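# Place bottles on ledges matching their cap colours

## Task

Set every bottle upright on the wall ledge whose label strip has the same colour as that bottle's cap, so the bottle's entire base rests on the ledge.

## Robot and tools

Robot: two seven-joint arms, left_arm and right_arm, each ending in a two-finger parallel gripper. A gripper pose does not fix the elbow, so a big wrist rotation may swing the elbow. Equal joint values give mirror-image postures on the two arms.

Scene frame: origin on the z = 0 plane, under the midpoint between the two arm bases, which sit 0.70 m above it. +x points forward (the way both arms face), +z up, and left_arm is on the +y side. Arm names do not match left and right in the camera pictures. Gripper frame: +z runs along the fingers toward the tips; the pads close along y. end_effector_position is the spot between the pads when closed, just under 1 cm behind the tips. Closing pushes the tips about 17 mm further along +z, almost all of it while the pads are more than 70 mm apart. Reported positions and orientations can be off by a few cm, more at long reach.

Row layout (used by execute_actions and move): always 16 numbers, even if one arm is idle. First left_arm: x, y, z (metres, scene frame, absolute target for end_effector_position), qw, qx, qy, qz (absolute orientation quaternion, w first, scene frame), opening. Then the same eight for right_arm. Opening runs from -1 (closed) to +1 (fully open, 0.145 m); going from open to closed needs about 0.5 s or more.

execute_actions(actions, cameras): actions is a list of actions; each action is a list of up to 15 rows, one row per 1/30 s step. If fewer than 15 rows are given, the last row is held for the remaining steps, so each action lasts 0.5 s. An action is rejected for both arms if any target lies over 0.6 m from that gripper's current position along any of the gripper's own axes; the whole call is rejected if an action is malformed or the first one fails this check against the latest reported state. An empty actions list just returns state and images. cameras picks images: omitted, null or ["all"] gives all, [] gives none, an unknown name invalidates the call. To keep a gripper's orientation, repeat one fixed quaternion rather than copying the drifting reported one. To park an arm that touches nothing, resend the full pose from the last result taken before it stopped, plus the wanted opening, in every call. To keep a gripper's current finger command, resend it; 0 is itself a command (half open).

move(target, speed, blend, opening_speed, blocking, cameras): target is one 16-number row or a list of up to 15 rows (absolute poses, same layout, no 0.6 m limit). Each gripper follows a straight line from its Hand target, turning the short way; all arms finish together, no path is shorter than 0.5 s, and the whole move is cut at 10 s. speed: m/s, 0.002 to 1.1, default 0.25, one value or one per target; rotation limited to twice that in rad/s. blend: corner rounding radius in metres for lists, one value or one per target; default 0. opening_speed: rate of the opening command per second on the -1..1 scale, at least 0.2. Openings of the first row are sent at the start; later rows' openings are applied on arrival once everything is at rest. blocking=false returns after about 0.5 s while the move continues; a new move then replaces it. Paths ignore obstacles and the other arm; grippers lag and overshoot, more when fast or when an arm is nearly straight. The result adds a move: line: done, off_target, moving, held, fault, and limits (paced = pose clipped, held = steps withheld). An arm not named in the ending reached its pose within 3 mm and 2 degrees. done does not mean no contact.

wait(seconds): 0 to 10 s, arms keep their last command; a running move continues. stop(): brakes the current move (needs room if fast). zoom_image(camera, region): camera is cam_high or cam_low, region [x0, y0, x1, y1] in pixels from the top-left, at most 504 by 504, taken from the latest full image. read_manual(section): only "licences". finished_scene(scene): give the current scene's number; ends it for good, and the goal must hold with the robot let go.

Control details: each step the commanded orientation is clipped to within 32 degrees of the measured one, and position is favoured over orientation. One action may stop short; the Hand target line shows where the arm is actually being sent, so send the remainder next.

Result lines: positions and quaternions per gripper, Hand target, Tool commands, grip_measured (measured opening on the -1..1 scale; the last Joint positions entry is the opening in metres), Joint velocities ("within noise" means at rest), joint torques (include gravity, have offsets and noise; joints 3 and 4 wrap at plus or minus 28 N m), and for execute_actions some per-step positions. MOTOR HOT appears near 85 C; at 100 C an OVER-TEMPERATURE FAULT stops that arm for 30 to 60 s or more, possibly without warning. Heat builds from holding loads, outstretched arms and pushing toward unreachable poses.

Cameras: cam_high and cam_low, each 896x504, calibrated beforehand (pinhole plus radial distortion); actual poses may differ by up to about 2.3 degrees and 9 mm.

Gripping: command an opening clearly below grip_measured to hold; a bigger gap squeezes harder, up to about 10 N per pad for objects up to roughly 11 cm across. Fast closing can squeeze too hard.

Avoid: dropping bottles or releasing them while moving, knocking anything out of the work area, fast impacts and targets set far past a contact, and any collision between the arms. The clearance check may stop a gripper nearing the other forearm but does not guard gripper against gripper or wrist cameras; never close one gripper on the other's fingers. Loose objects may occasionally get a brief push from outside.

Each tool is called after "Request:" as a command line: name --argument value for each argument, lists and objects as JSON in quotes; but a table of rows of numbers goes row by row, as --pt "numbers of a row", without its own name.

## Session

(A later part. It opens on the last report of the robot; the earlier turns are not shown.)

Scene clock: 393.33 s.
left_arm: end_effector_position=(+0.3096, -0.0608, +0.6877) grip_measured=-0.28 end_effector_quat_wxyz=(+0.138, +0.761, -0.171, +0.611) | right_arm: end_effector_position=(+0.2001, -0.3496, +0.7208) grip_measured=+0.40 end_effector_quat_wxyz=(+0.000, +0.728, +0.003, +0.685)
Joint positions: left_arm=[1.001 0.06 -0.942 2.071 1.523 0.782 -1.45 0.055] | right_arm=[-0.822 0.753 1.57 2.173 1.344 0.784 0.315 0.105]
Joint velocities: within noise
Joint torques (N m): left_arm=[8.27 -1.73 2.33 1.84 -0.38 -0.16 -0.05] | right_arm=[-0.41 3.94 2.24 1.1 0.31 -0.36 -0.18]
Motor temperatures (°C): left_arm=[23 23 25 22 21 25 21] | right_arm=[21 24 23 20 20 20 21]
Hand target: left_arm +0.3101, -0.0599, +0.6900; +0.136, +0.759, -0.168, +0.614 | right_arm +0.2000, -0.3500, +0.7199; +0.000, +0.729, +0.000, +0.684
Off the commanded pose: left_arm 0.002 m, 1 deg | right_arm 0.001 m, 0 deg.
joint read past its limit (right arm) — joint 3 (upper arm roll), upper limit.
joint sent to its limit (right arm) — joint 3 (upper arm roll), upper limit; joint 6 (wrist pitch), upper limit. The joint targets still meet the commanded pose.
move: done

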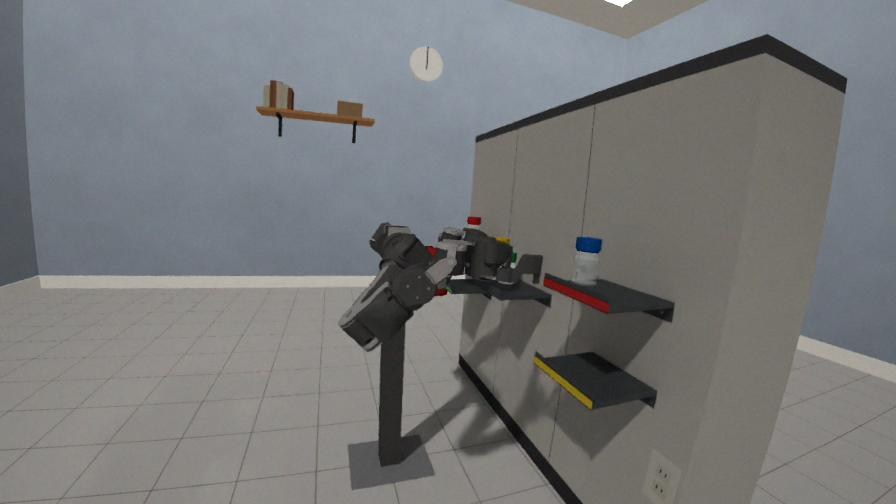

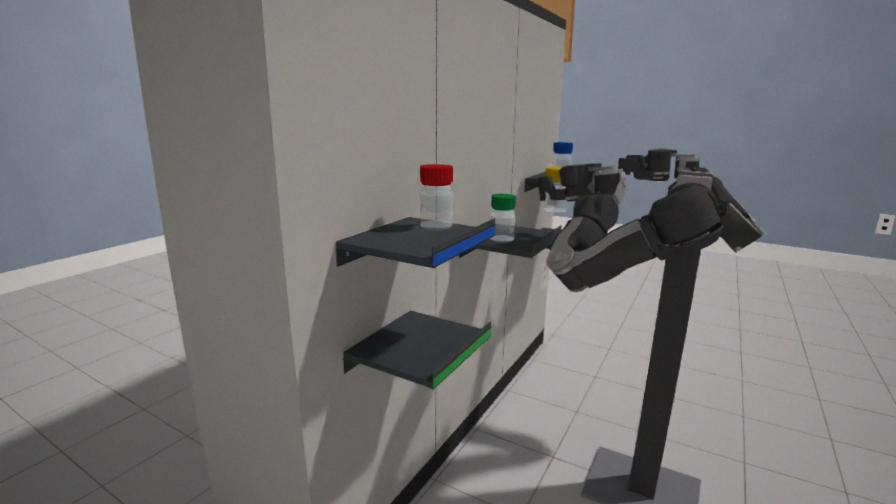

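Request:
move --pt "0.32 0.05 0.77 0.07 0.77 -0.085 0.625 -0.6 0.2 -0.35 0.72 0 0.73 0 0.684 0.4" --pt "0.38 0.17 0.77 0 0.777 0 0.629 -0.6 0.2 -0.35 0.72 0 0.73 0 0.684 0.4" --speed 0.15

Scene clock: 416.63 s.
left_arm: end_effector_position=(+0.3809, +0.1712, +0.7678) grip_measured=-0.28 end_effector_quat_wxyz=(-0.004, +0.722, -0.002, +0.692) | right_arm: end_effector_position=(+0.2001, -0.3496, +0.7208) grip_measured=+0.40 end_effector_quat_wxyz=(+0.000, +0.728, +0.003, +0.685)
Joint positions: left_arm=[1.108 0.778 -0.539 2.02 1.584 0.782 -1.09 0.055] | right_arm=[-0.822 0.753 1.57 2.173 1.344 0.784 0.315 0.105]
Joint velocities: within noise
Joint torques (N m): left_arm=[8.98 1.44 2.45 0.99 -0.16 -0.32 0.25] | right_arm=[-0.36 3.92 2.18 0.98 0.33 -0.34 -0.17]
Motor temperatures (°C): left_arm=[26 22 25 22 22 25 21] | right_arm=[21 24 23 20 20 20 21]
Hand target: left_arm +0.3802, +0.1702, +0.7699; -0.001, +0.720, -0.005, +0.694 | right_arm +0.2000, -0.3500, +0.7199; +0.000, +0.729, +0.000, +0.684
Off the commanded pose: left_arm 0.003 m, 10 deg | right_arm 0.001 m, 0 deg.
joint read past its limit (right arm) — joint 3 (upper arm roll), upper limit.
joint sent to its limit (left arm) — joint 5 (forearm roll), upper limit; joint 6 (wrist pitch), upper limit. The joint targets are off in orientation, not in position.
joint sent to its limit (right arm) — joint 3 (upper arm roll), upper limit; joint 6 (wrist pitch), upper limit. The joint targets still meet the commanded pose.
move: off_target (left_arm)

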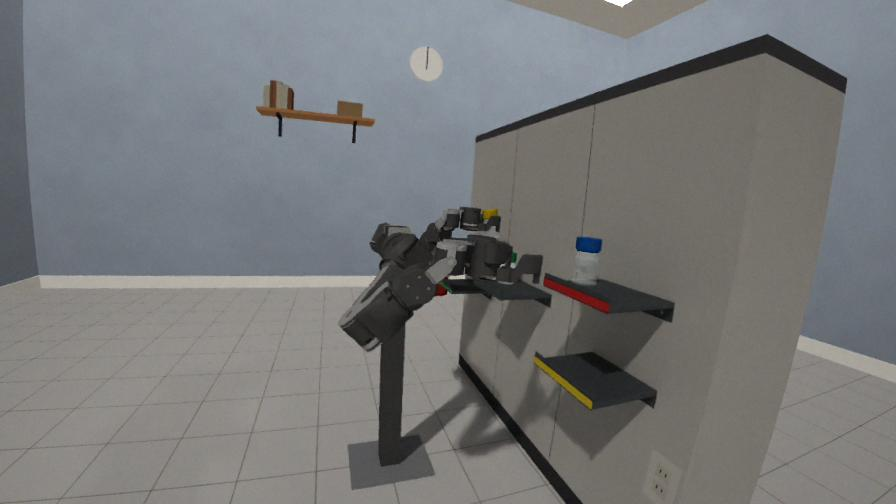

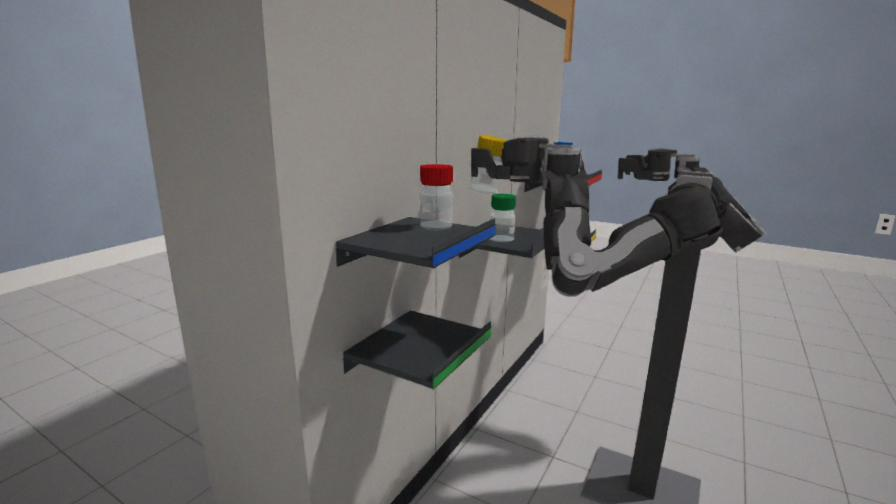

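Request:
move --pt "0.38 0.10 0.785 0.07 0.77 -0.085 0.625 -0.6 0.2 -0.35 0.72 0 0.73 0 0.684 0.4" --pt "0.385 -0.06 0.78 0.136 0.7586 -0.1682 0.6141 -0.6 0.2 -0.35 0.72 0 0.73 0 0.684 0.4" --pt "0.385 -0.06 0.69 0.136 0.7586 -0.1682 0.6141 -0.6 0.2 -0.35 0.72 0 0.73 0 0.684 0.4" --speed 0.15

Request:
zoom_image --camera "cam_low" --region '[430, 150, 650, 290]'

Request:
zoom_image --camera "cam_high" --region '[420, 210, 580, 320]'

Scene clock: 454.50 s.
left_arm: end_effector_position=(+0.3855, -0.0592, +0.6862) grip_measured=-0.28 end_effector_quat_wxyz=(+0.132, +0.763, -0.169, +0.610) | right_arm: end_effector_position=(+0.2001, -0.3496, +0.7208) grip_measured=+0.40 end_effector_quat_wxyz=(+0.000, +0.728, +0.003, +0.685)
Joint positions: left_arm=[1.171 0.159 -0.986 1.728 1.426 0.666 -1.041 0.055] | right_arm=[-0.822 0.753 1.57 2.173 1.344 0.784 0.315 0.105]
Joint velocities: within noise
Joint torques (N m): left_arm=[10.09 -0.94 3.08 2.58 -0.44 -0.59 0.23] | right_arm=[-0.49 3.94 2.14 1.09 0.31 -0.34 -0.16]
Motor temperatures (°C): left_arm=[28 22 25 21 22 24 21] | right_arm=[20 24 23 20 20 20 21]
Hand target: left_arm +0.3850, -0.0599, +0.6900; +0.136, +0.759, -0.168, +0.614 | right_arm +0.2000, -0.3500, +0.7199; +0.000, +0.729, +0.000, +0.684
Off the commanded pose: left_arm 0.004 m, 1 deg | right_arm 0.001 m, 0 deg.
joint read past its limit (right arm) — joint 3 (upper arm roll), upper limit.
joint sent to its limit (right arm) — joint 3 (upper arm roll), upper limit; joint 6 (wrist pitch), upper limit. The joint targets still meet the commanded pose.
move: off_target (left_arm)

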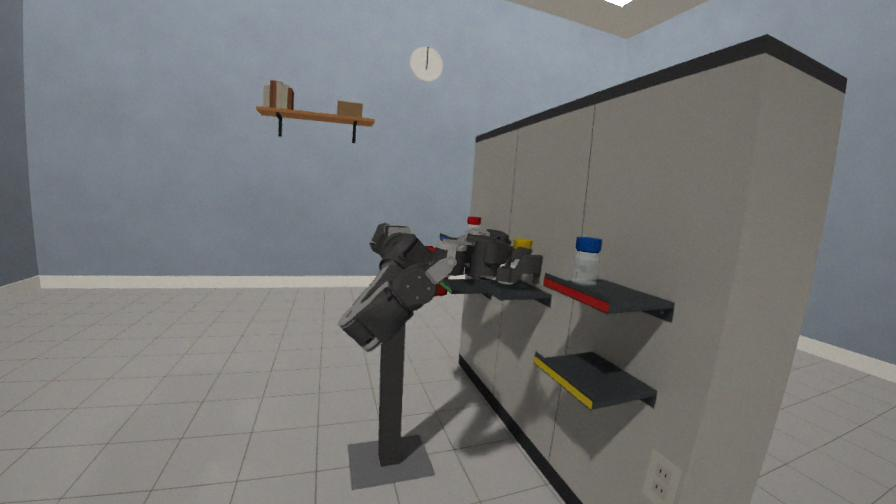

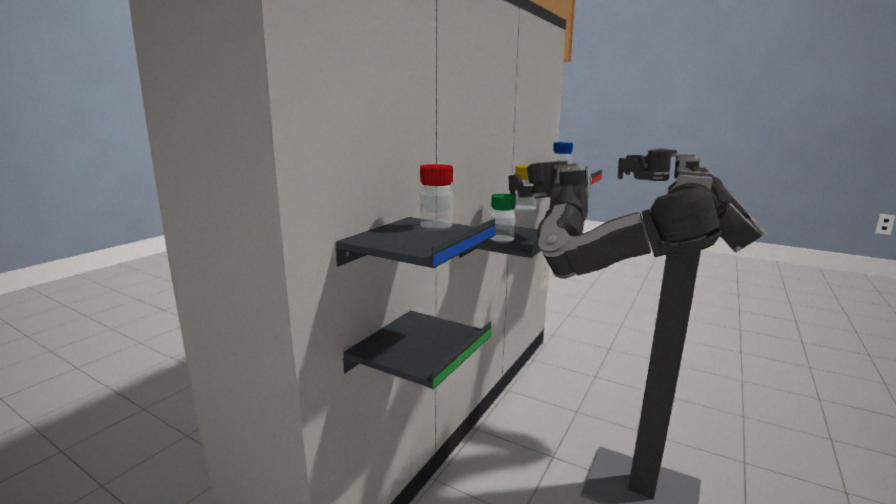

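Scaled by 2.291 from the camera's 896x504 image, which has a finer 1280x720 frame.

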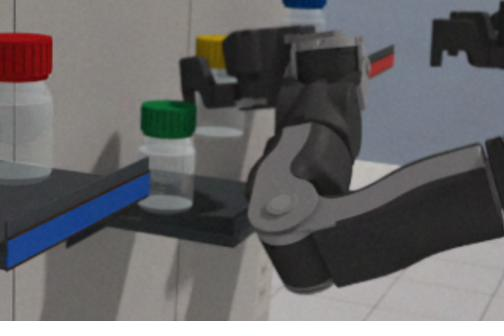

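Scaled by 3.150 from the camera's 896x504 image, which has a finer 1280x720 frame.

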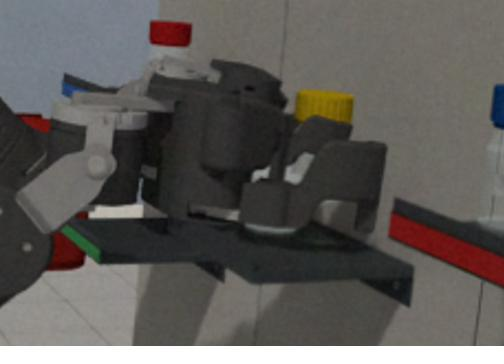

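Request:
move --pt "0.385 -0.06 0.645 0.136 0.7586 -0.1682 0.6141 -0.6 0.2 -0.35 0.72 0 0.73 0 0.684 0.4" --speed 0.06

Request:
zoom_image --camera "cam_low" --region '[460, 180, 600, 280]'

Request:
zoom_image --camera "cam_high" --region '[470, 220, 570, 310]'

Scene clock: 469.07 s.
left_arm: end_effector_position=(+0.3849, -0.0596, +0.6439) grip_measured=-0.28 end_effector_quat_wxyz=(+0.134, +0.761, -0.169, +0.612) | right_arm: end_effector_position=(+0.2001, -0.3496, +0.7208) grip_measured=+0.40 end_effector_quat_wxyz=(+0.000, +0.728, +0.003, +0.685)
Joint positions: left_arm=[1.068 0.205 -1.078 1.735 1.297 0.547 -0.961 0.055] | right_arm=[-0.822 0.753 1.57 2.173 1.344 0.784 0.315 0.105]
Joint velocities: within noise
Joint torques (N m): left_arm=[8.98 -0.75 2.59 2.56 -0.45 -0.65 0.24] | right_arm=[-0.36 3.89 2.09 0.95 0.3 -0.35 -0.16]
Motor temperatures (°C): left_arm=[29 22 26 21 22 25 21] | right_arm=[20 24 23 19 20 20 21]
Hand target: left_arm +0.3851, -0.0599, +0.6451; +0.136, +0.759, -0.168, +0.614 | right_arm +0.2000, -0.3500, +0.7199; +0.000, +0.729, +0.000, +0.684
Off the commanded pose: left_arm 0.001 m, 0 deg | right_arm 0.001 m, 0 deg.
joint read past its limit (right arm) — joint 3 (upper arm roll), upper limit.
joint sent to its limit (right arm) — joint 3 (upper arm roll), upper limit; joint 6 (wrist pitch), upper limit. The joint targets still meet the commanded pose.
move: done

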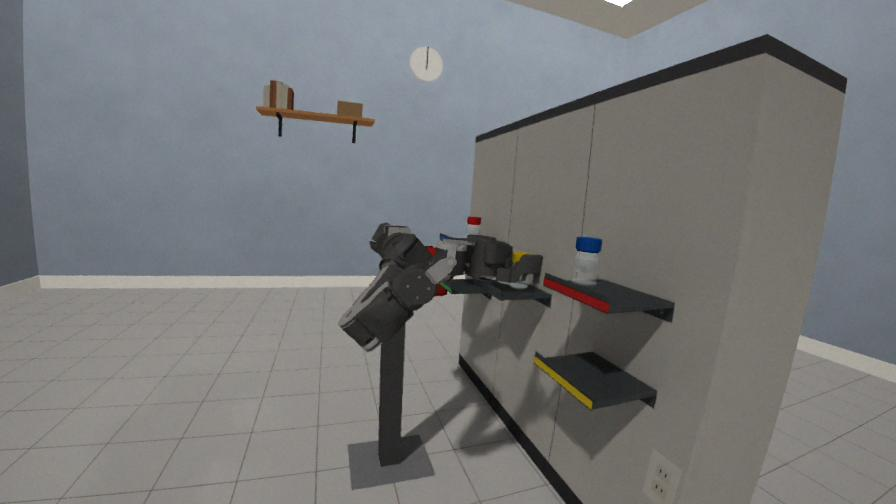

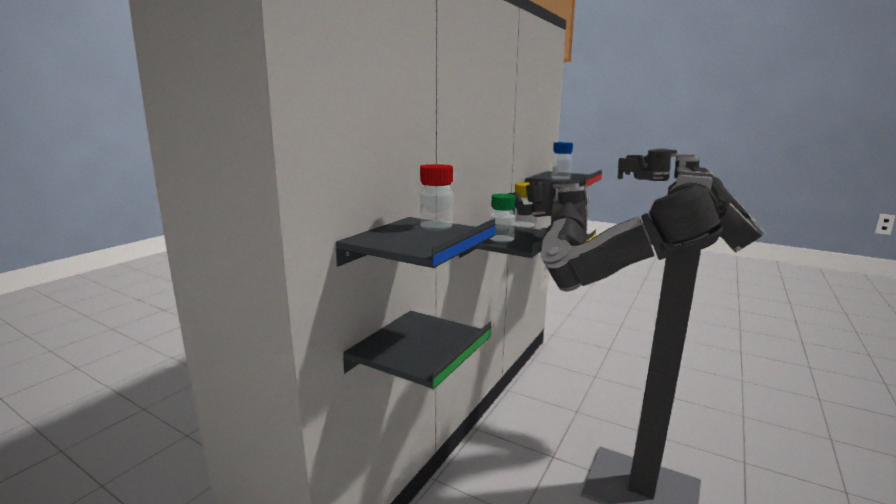

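Scaled by 3.600 from the camera's 896x504 image, which has a finer 1280x720 frame.

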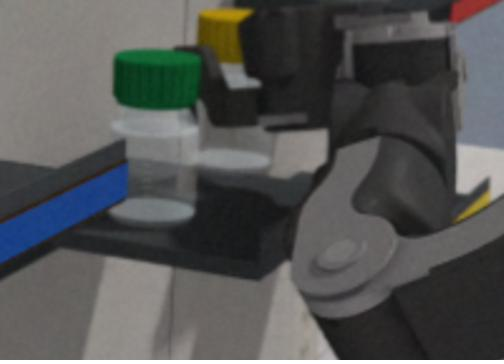

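Scaled by 5.040 from the camera's 896x504 image, which has a finer 1280x720 frame.

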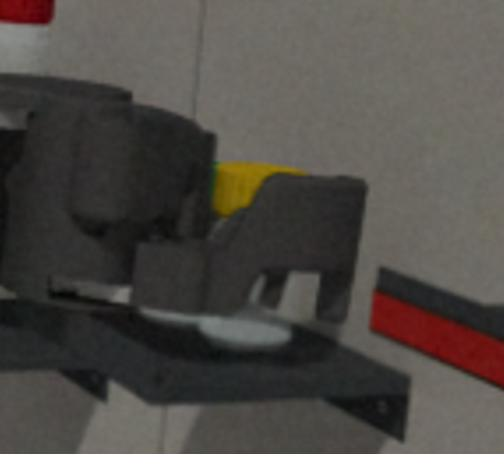

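Request:
move --pt "0.385 -0.06 0.634 0.136 0.7586 -0.1682 0.6141 -0.6 0.2 -0.35 0.72 0 0.73 0 0.684 0.4" --speed 0.03

Request:
zoom_image --camera "cam_high" --region '[470, 220, 570, 310]'

Scene clock: 476.23 s.
left_arm: end_effector_position=(+0.3846, -0.0600, +0.6343) grip_measured=-0.28 end_effector_quat_wxyz=(+0.135, +0.760, -0.169, +0.613) | right_arm: end_effector_position=(+0.2001, -0.3496, +0.7208) grip_measured=+0.40 end_effector_quat_wxyz=(+0.000, +0.728, +0.003, +0.685)
Joint positions: left_arm=[1.045 0.214 -1.1 1.732 1.267 0.516 -0.942 0.055] | right_arm=[-0.822 0.753 1.57 2.173 1.344 0.784 0.315 0.105]
Joint velocities: within noise
Joint torques (N m): left_arm=[8.53 -0.65 2.4 2.25 -0.45 -0.66 0.24] | right_arm=[-0.41 3.78 2.22 1.05 0.32 -0.34 -0.14]
Motor temperatures (°C): left_arm=[29 22 26 21 22 25 21] | right_arm=[20 24 23 19 20 20 21]
Hand target: left_arm +0.3851, -0.0599, +0.6340; +0.136, +0.759, -0.168, +0.614 | right_arm +0.2000, -0.3500, +0.7199; +0.000, +0.729, +0.000, +0.684
Off the commanded pose: left_arm 0.000 m, 0 deg | right_arm 0.001 m, 0 deg.
joint read past its limit (right arm) — joint 3 (upper arm roll), upper limit.
joint sent to its limit (right arm) — joint 3 (upper arm roll), upper limit; joint 6 (wrist pitch), upper limit. The joint targets still meet the commanded pose.
move: done

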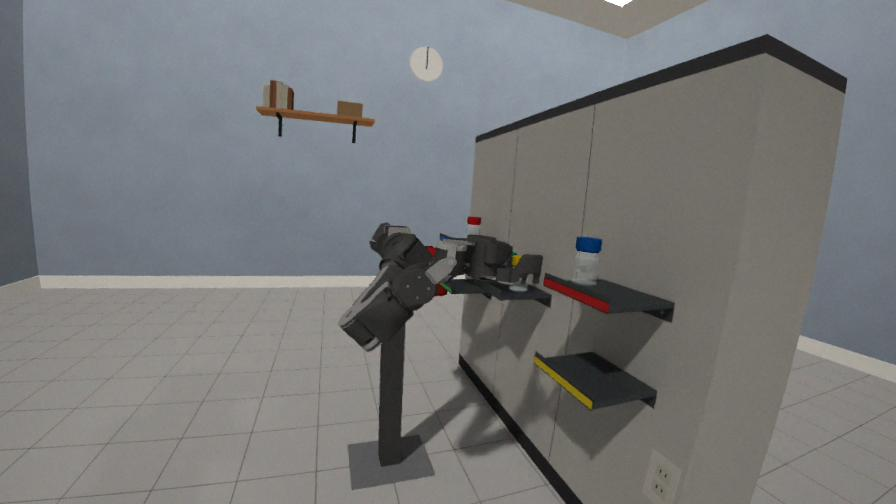

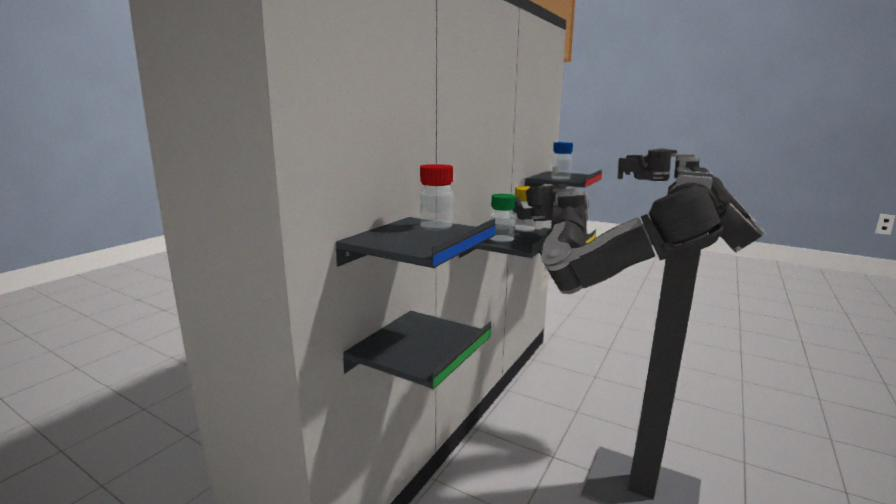

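Scaled by 5.040 from the camera's 896x504 image, which has a finer 1280x720 frame.

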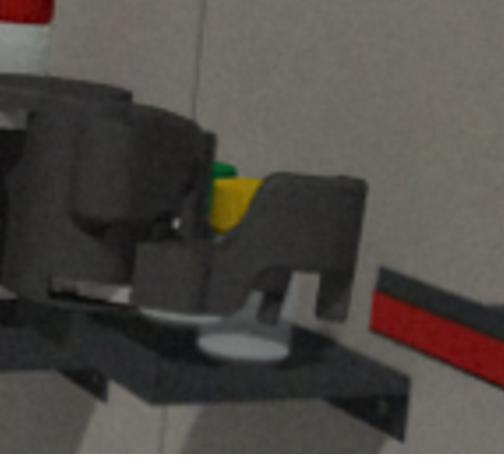

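Keep descending in small steps until it stops.

Request:
move --pt "0.385 -0.06 0.628 0.136 0.7586 -0.1682 0.6141 -0.6 0.2 -0.35 0.72 0 0.73 0 0.684 0.4" --speed 0.03

Request:
zoom_image --camera "cam_high" --region '[470, 220, 570, 310]'

Request:
zoom_image --camera "cam_low" --region '[460, 180, 600, 280]'

Scene clock: 483.37 s.
left_arm: end_effector_position=(+0.3847, -0.0601, +0.6302) grip_measured=-0.28 end_effector_quat_wxyz=(+0.136, +0.758, -0.168, +0.615) | right_arm: end_effector_position=(+0.2001, -0.3496, +0.7208) grip_measured=+0.40 end_effector_quat_wxyz=(+0.000, +0.728, +0.003, +0.685)
Joint positions: left_arm=[1.036 0.219 -1.112 1.729 1.25 0.495 -0.932 0.055] | right_arm=[-0.822 0.753 1.57 2.173 1.344 0.784 0.315 0.105]
Joint velocities: within noise
Joint torques (N m): left_arm=[8.03 -0.54 2.13 2.1 -0.39 -0.54 0.24] | right_arm=[-0.36 3.89 2.13 1.07 0.32 -0.36 -0.16]
Motor temperatures (°C): left_arm=[29 22 25 21 22 25 21] | right_arm=[20 24 23 19 20 20 21]
Hand target: left_arm +0.3850, -0.0600, +0.6281; +0.136, +0.759, -0.168, +0.614 | right_arm +0.2000, -0.3500, +0.7199; +0.000, +0.729, +0.000, +0.684
Off the commanded pose: left_arm 0.002 m, 0 deg | right_arm 0.001 m, 0 deg.
joint read past its limit (right arm) — joint 3 (upper arm roll), upper limit.
joint sent to its limit (right arm) — joint 3 (upper arm roll), upper limit; joint 6 (wrist pitch), upper limit. The joint targets still meet the commanded pose.
move: done

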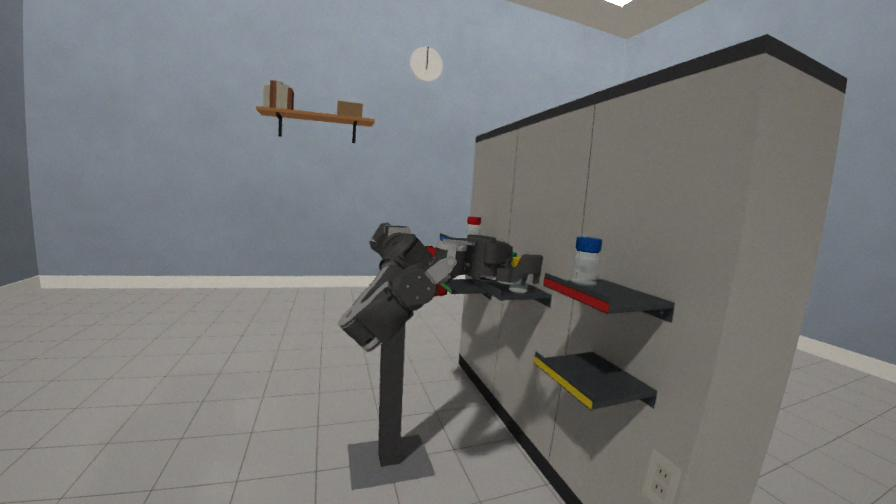

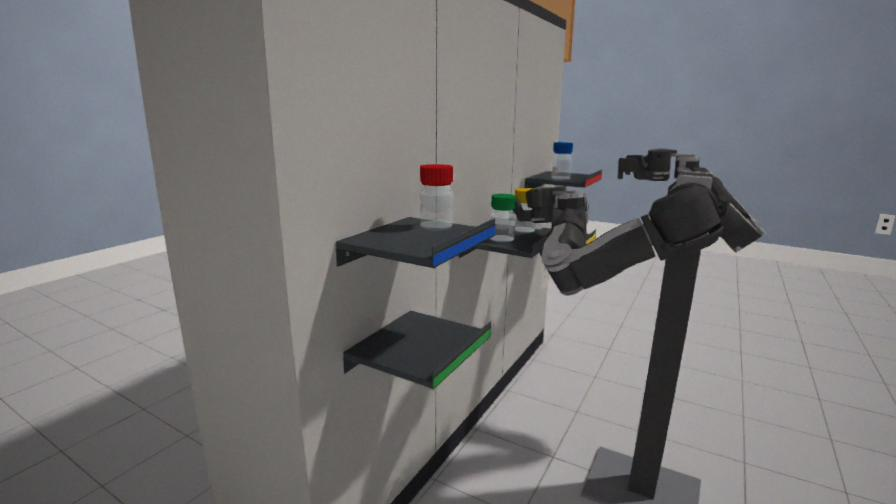

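Scaled by 5.040 from the camera's 896x504 image, which has a finer 1280x720 frame.

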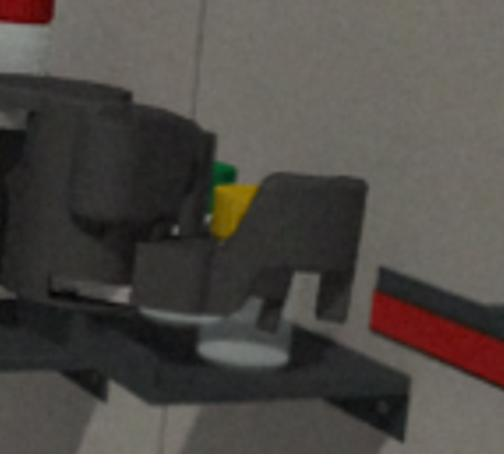

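Scaled by 3.600 from the camera's 896x504 image, which has a finer 1280x720 frame.

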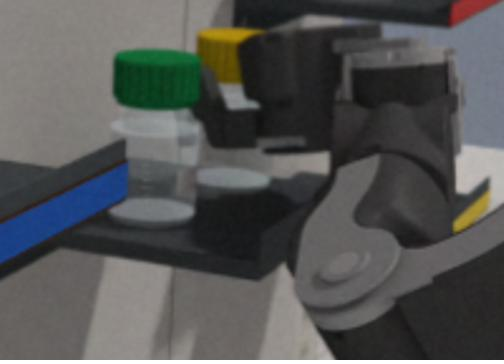

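Request:
move --pt "0.385 -0.06 0.630 0.136 0.7586 -0.1682 0.6141 0.15 0.2 -0.35 0.72 0 0.73 0 0.684 0.4" --pt "0.295 -0.018 0.650 0.136 0.7586 -0.1682 0.6141 0.15 0.2 -0.35 0.72 0 0.73 0 0.684 0.4" --opening_speed 0.6 --speed 0.08

Request:
zoom_image --camera "cam_high" --region '[470, 220, 570, 310]'

Request:
zoom_image --camera "cam_low" --region '[460, 180, 600, 280]'

Scene clock: 499.10 s.
left_arm: end_effector_position=(+0.2940, -0.0195, +0.6510) grip_measured=+0.15 end_effector_quat_wxyz=(+0.140, +0.757, -0.170, +0.615) | right_arm: end_effector_position=(+0.2001, -0.3496, +0.7208) grip_measured=+0.40 end_effector_quat_wxyz=(+0.000, +0.728, +0.003, +0.685)
Joint positions: left_arm=[0.933 0.378 -1.067 2.275 1.453 0.592 -1.328 0.087] | right_arm=[-0.822 0.753 1.57 2.173 1.344 0.784 0.315 0.105]
Joint velocities: within noise
Joint torques (N m): left_arm=[6.34 0.09 2.22 1.61 -0.26 -0.18 -0.04] | right_arm=[-0.51 3.86 2.14 1.14 0.32 -0.34 -0.17]
Motor temperatures (°C): left_arm=[28 22 25 21 22 25 21] | right_arm=[20 24 23 19 20 20 21]
Hand target: left_arm +0.2950, -0.0180, +0.6500; +0.136, +0.759, -0.168, +0.614 | right_arm +0.2000, -0.3500, +0.7199; +0.000, +0.729, +0.000, +0.684
Off the commanded pose: left_arm 0.002 m, 1 deg | right_arm 0.001 m, 0 deg.
joint read past its limit (right arm) — joint 3 (upper arm roll), upper limit.
joint sent to its limit (right arm) — joint 3 (upper arm roll), upper limit; joint 6 (wrist pitch), upper limit. The joint targets still meet the commanded pose.
move: done

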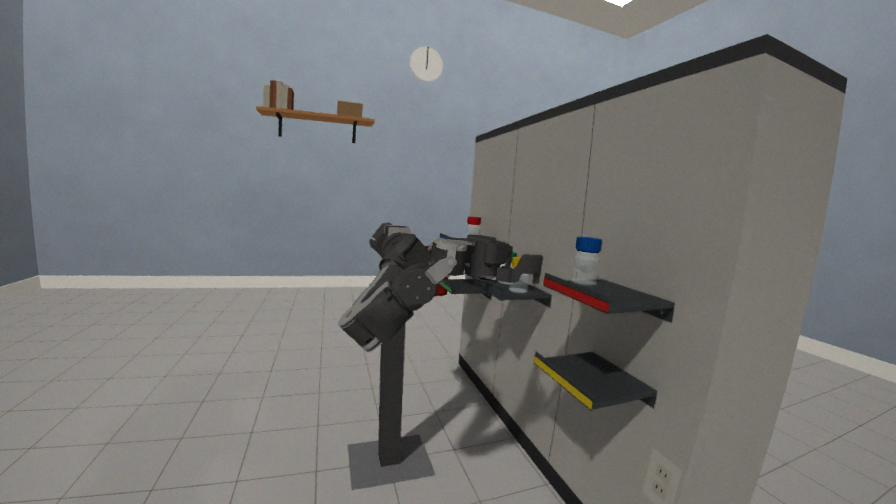

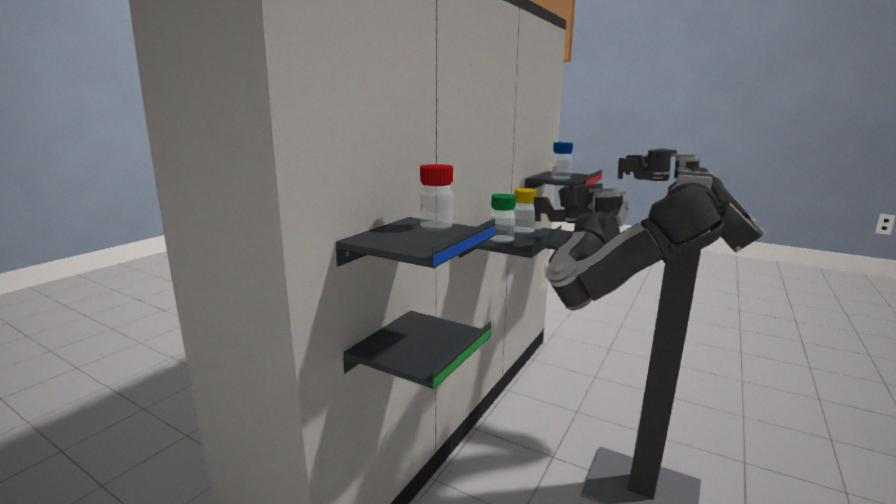

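Scaled by 5.040 from the camera's 896x504 image, which has a finer 1280x720 frame.

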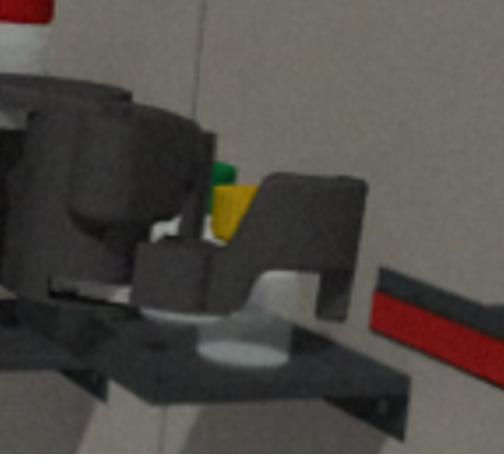

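Scaled by 3.600 from the camera's 896x504 image, which has a finer 1280x720 frame.

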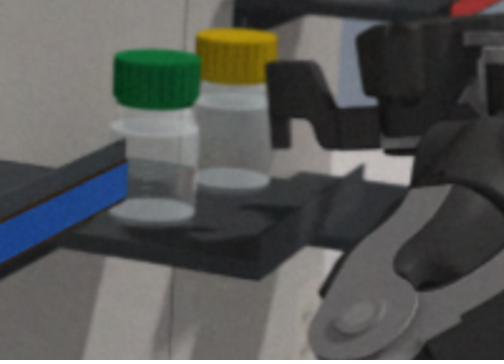

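Request:
move --pt "0.295 0.05 0.640 0.0439 0.7751 -0.0542 0.6275 0.15 0.2 -0.35 0.72 0 0.73 0 0.684 0.4" --pt "0.388 0.045 0.632 0.0439 0.7751 -0.0542 0.6275 0.15 0.2 -0.35 0.72 0 0.73 0 0.684 0.4" --pt "0.388 0.045 0.632 0.0439 0.7751 -0.0542 0.6275 -0.6 0.2 -0.35 0.72 0 0.73 0 0.684 0.4" --opening_speed 1 --speed 0.12

Request:
zoom_image --camera "cam_high" --region '[470, 220, 570, 310]'

Request:
zoom_image --camera "cam_low" --region '[460, 180, 600, 280]'

Scene clock: 515.93 s.
left_arm: end_effector_position=(+0.3886, +0.0468, +0.6328) grip_measured=-0.24 end_effector_quat_wxyz=(+0.041, +0.775, -0.052, +0.629) | right_arm: end_effector_position=(+0.2001, -0.3496, +0.7208) grip_measured=+0.40 end_effector_quat_wxyz=(+0.000, +0.728, +0.003, +0.685)
Joint positions: left_arm=[0.968 0.483 -1.02 1.933 1.336 0.472 -1.169 0.058] | right_arm=[-0.822 0.753 1.57 2.173 1.344 0.784 0.315 0.105]
Joint velocities: within noise
Joint torques (N m): left_arm=[8.06 -0.2 2.32 2.5 -0.32 -0.34 0.24] | right_arm=[-0.44 3.81 2.13 1.02 0.32 -0.36 -0.16]
Motor temperatures (°C): left_arm=[27 22 25 21 22 24 21] | right_arm=[20 24 23 19 20 20 21]
Hand target: left_arm +0.3880, +0.0451, +0.6321; +0.044, +0.775, -0.054, +0.628 | right_arm +0.2000, -0.3500, +0.7199; +0.000, +0.729, +0.000, +0.684
Off the commanded pose: left_arm 0.002 m, 0 deg | right_arm 0.001 m, 0 deg.
joint read past its limit (right arm) — joint 3 (upper arm roll), upper limit.
joint sent to its limit (right arm) — joint 3 (upper arm roll), upper limit; joint 6 (wrist pitch), upper limit. The joint targets still meet the commanded pose.
move: done

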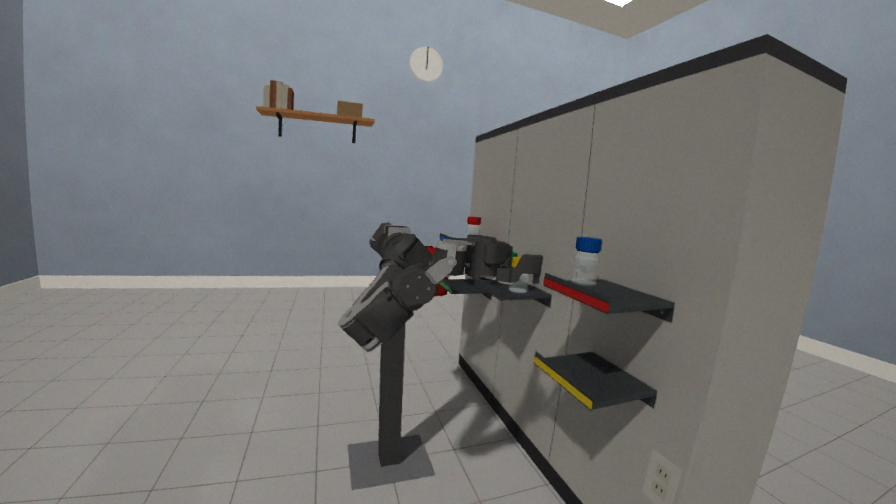

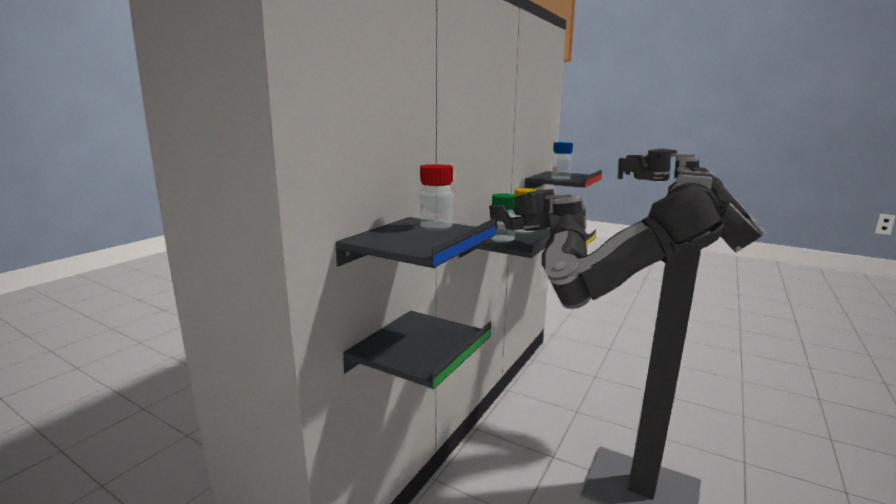

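Scaled by 5.040 from the camera's 896x504 image, which has a finer 1280x720 frame.

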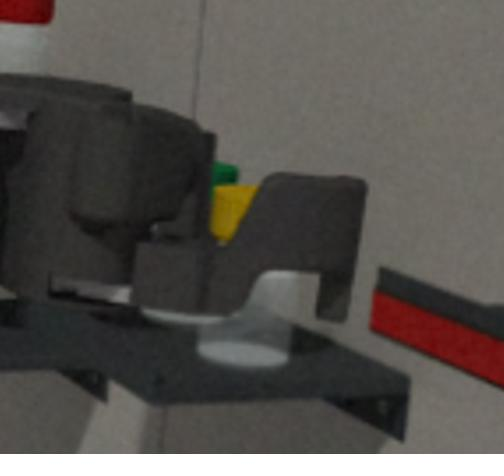

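Scaled by 3.600 from the camera's 896x504 image, which has a finer 1280x720 frame.

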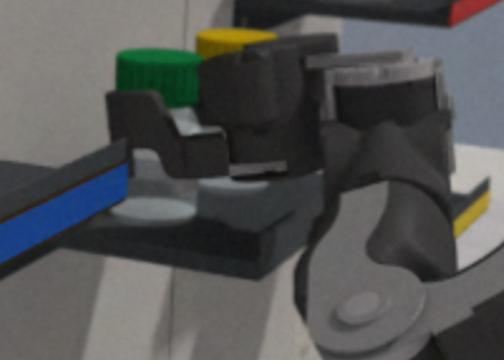

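Request:
move --pt "0.388 0.045 0.68 0.0439 0.7751 -0.0542 0.6275 -0.6 0.2 -0.35 0.72 0 0.73 0 0.684 0.4" --pt "0.27 0.15 0.68 0 0.777 0 0.629 -0.6 0.2 -0.35 0.72 0 0.73 0 0.684 0.4" --pt "0.24 0.28 0.60 0 0.777 0 0.629 -0.6 0.2 -0.35 0.72 0 0.73 0 0.684 0.4" --pt "0.23 0.37 0.575 0 0.777 0 0.629 -0.6 0.2 -0.35 0.72 0 0.73 0 0.684 0.4" --speed 0.2 --blend '[0,0.03,0.03,0]'

Request:
zoom_image --camera "cam_low" --region '[400, 180, 680, 370]'

Scene clock: 527.90 s.
left_arm: end_effector_position=(+0.2290, +0.3714, +0.5717) grip_measured=-0.24 end_effector_quat_wxyz=(-0.001, +0.781, +0.004, +0.624) | right_arm: end_effector_position=(+0.2001, -0.3496, +0.7208) grip_measured=+0.40 end_effector_quat_wxyz=(+0.000, +0.728, +0.003, +0.685)
Joint positions: left_arm=[-0.909 0.704 0.972 1.951 0.997 0.277 0.357 0.058] | right_arm=[-0.822 0.753 1.57 2.173 1.344 0.784 0.315 0.105]
Joint velocities: within noise
Joint torques (N m): left_arm=[0.65 4.26 3.18 3.41 0.31 -0.83 0.24] | right_arm=[-0.54 3.97 2.11 1.11 0.32 -0.35 -0.15]
Motor temperatures (°C): left_arm=[27 22 25 21 22 24 21] | right_arm=[20 24 23 19 20 20 21]
Hand target: left_arm +0.2300, +0.3700, +0.5750; +0.000, +0.777, +0.000, +0.629 | right_arm +0.2000, -0.3500, +0.7199; +0.000, +0.729, +0.000, +0.684
Off the commanded pose: left_arm 0.004 m, 1 deg | right_arm 0.001 m, 0 deg.
joint read past its limit (right arm) — joint 3 (upper arm roll), upper limit.
joint sent to its limit (right arm) — joint 3 (upper arm roll), upper limit; joint 6 (wrist pitch), upper limit. The joint targets still meet the commanded pose.
move: off_target (left_arm)

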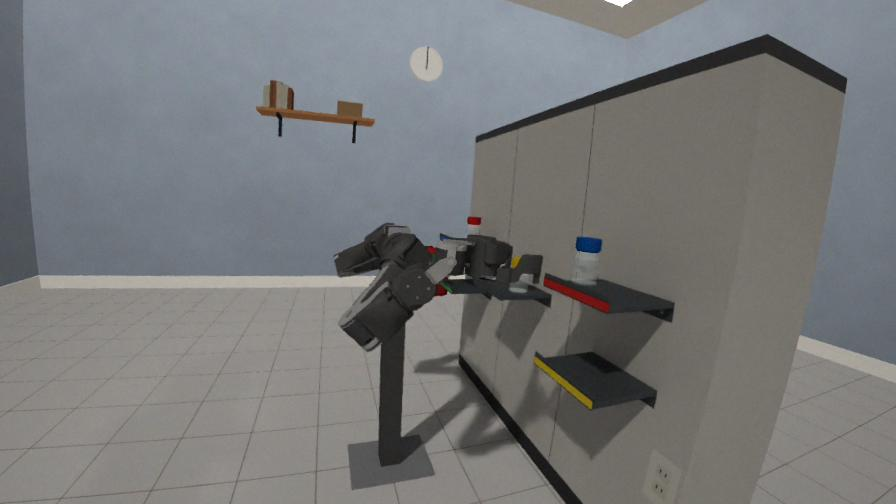

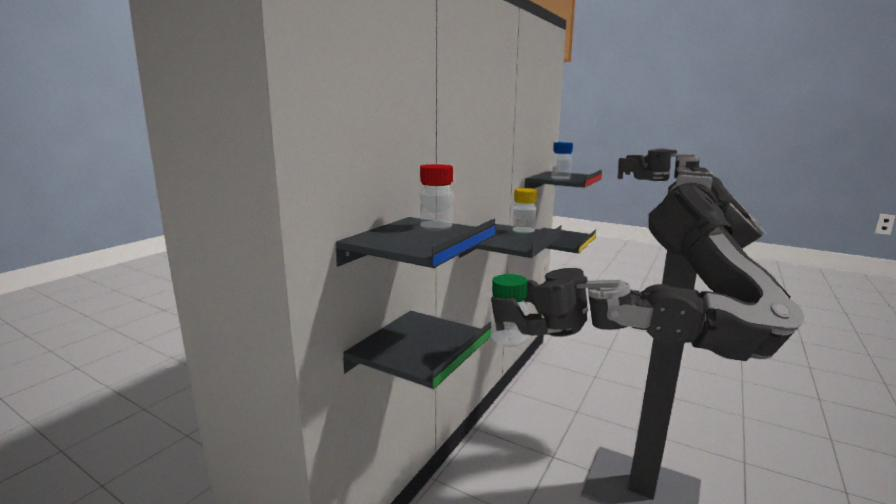

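Scaled by 1.800 from the camera's 896x504 image, which has a finer 1280x720 frame.

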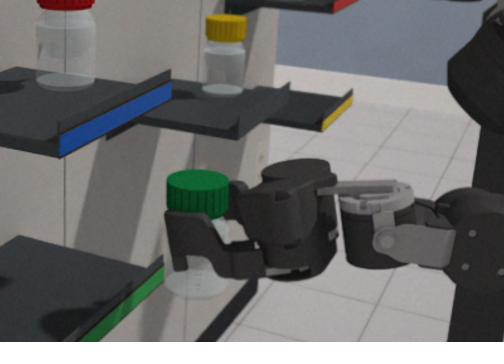

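Request:
move --pt "0.385 0.375 0.577 0 0.777 0 0.629 -0.6 0.2 -0.35 0.72 0 0.73 0 0.684 0.4" --pt "0.385 0.375 0.542 0 0.777 0 0.629 -0.6 0.2 -0.35 0.72 0 0.73 0 0.684 0.4" --speed '[0.15,0.06]'

Request:
zoom_image --camera "cam_low" --region '[330, 230, 530, 390]'

Scene clock: 535.90 s.
left_arm: end_effector_position=(+0.3848, +0.3761, +0.5432) grip_measured=-0.24 end_effector_quat_wxyz=(-0.003, +0.778, +0.001, +0.628) | right_arm: end_effector_position=(+0.2001, -0.3496, +0.7208) grip_measured=+0.40 end_effector_quat_wxyz=(+0.000, +0.728, +0.003, +0.685)
Joint positions: left_arm=[0.107 0.975 0.032 1.368 0.918 0.228 0.185 0.058] | right_arm=[-0.822 0.753 1.57 2.173 1.344 0.784 0.315 0.105]
Joint velocities: within noise
Joint torques (N m): left_arm=[5.66 6.13 2.3 2.7 0.2 -0.88 0.23] | right_arm=[-0.44 3.92 2.11 1.07 0.28 -0.33 -0.16]
Motor temperatures (°C): left_arm=[26 22 26 21 22 25 21] | right_arm=[20 24 23 19 20 20 21]
Hand target: left_arm +0.3850, +0.3749, +0.5420; +0.000, +0.777, +0.000, +0.629 | right_arm +0.2000, -0.3500, +0.7199; +0.000, +0.729, +0.000, +0.684
Off the commanded pose: left_arm 0.002 m, 0 deg | right_arm 0.001 m, 0 deg.
joint read past its limit (right arm) — joint 3 (upper arm roll), upper limit.
joint sent to its limit (right arm) — joint 3 (upper arm roll), upper limit; joint 6 (wrist pitch), upper limit. The joint targets still meet the commanded pose.
move: done

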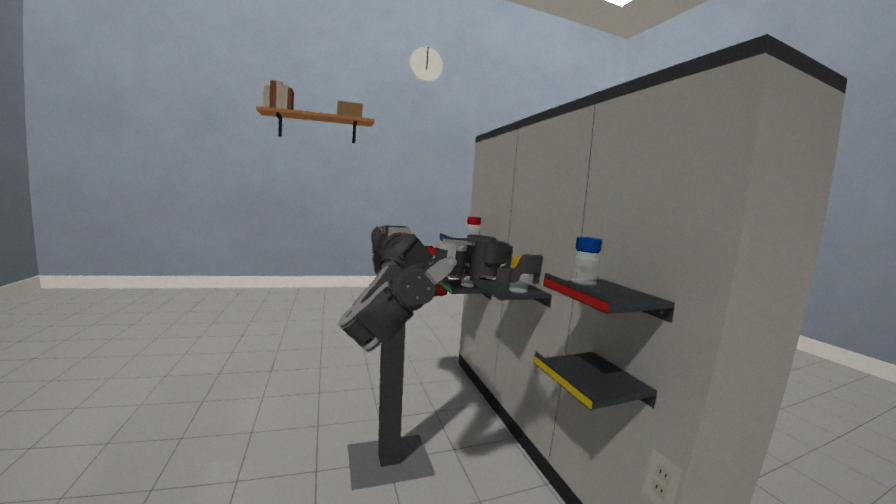

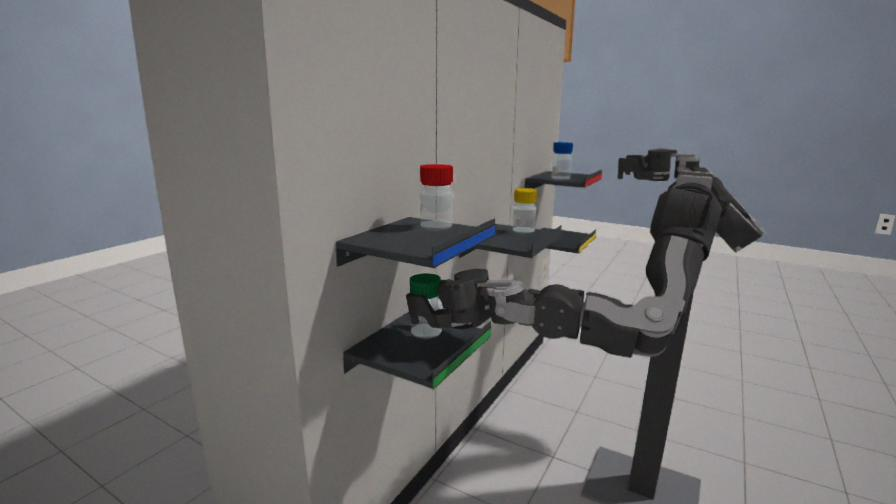

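Scaled by 2.520 from the camera's 896x504 image, which has a finer 1280x720 frame.

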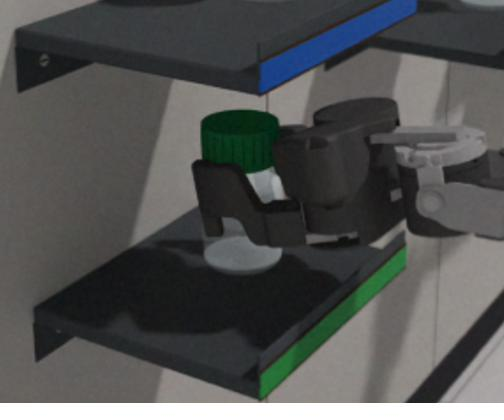

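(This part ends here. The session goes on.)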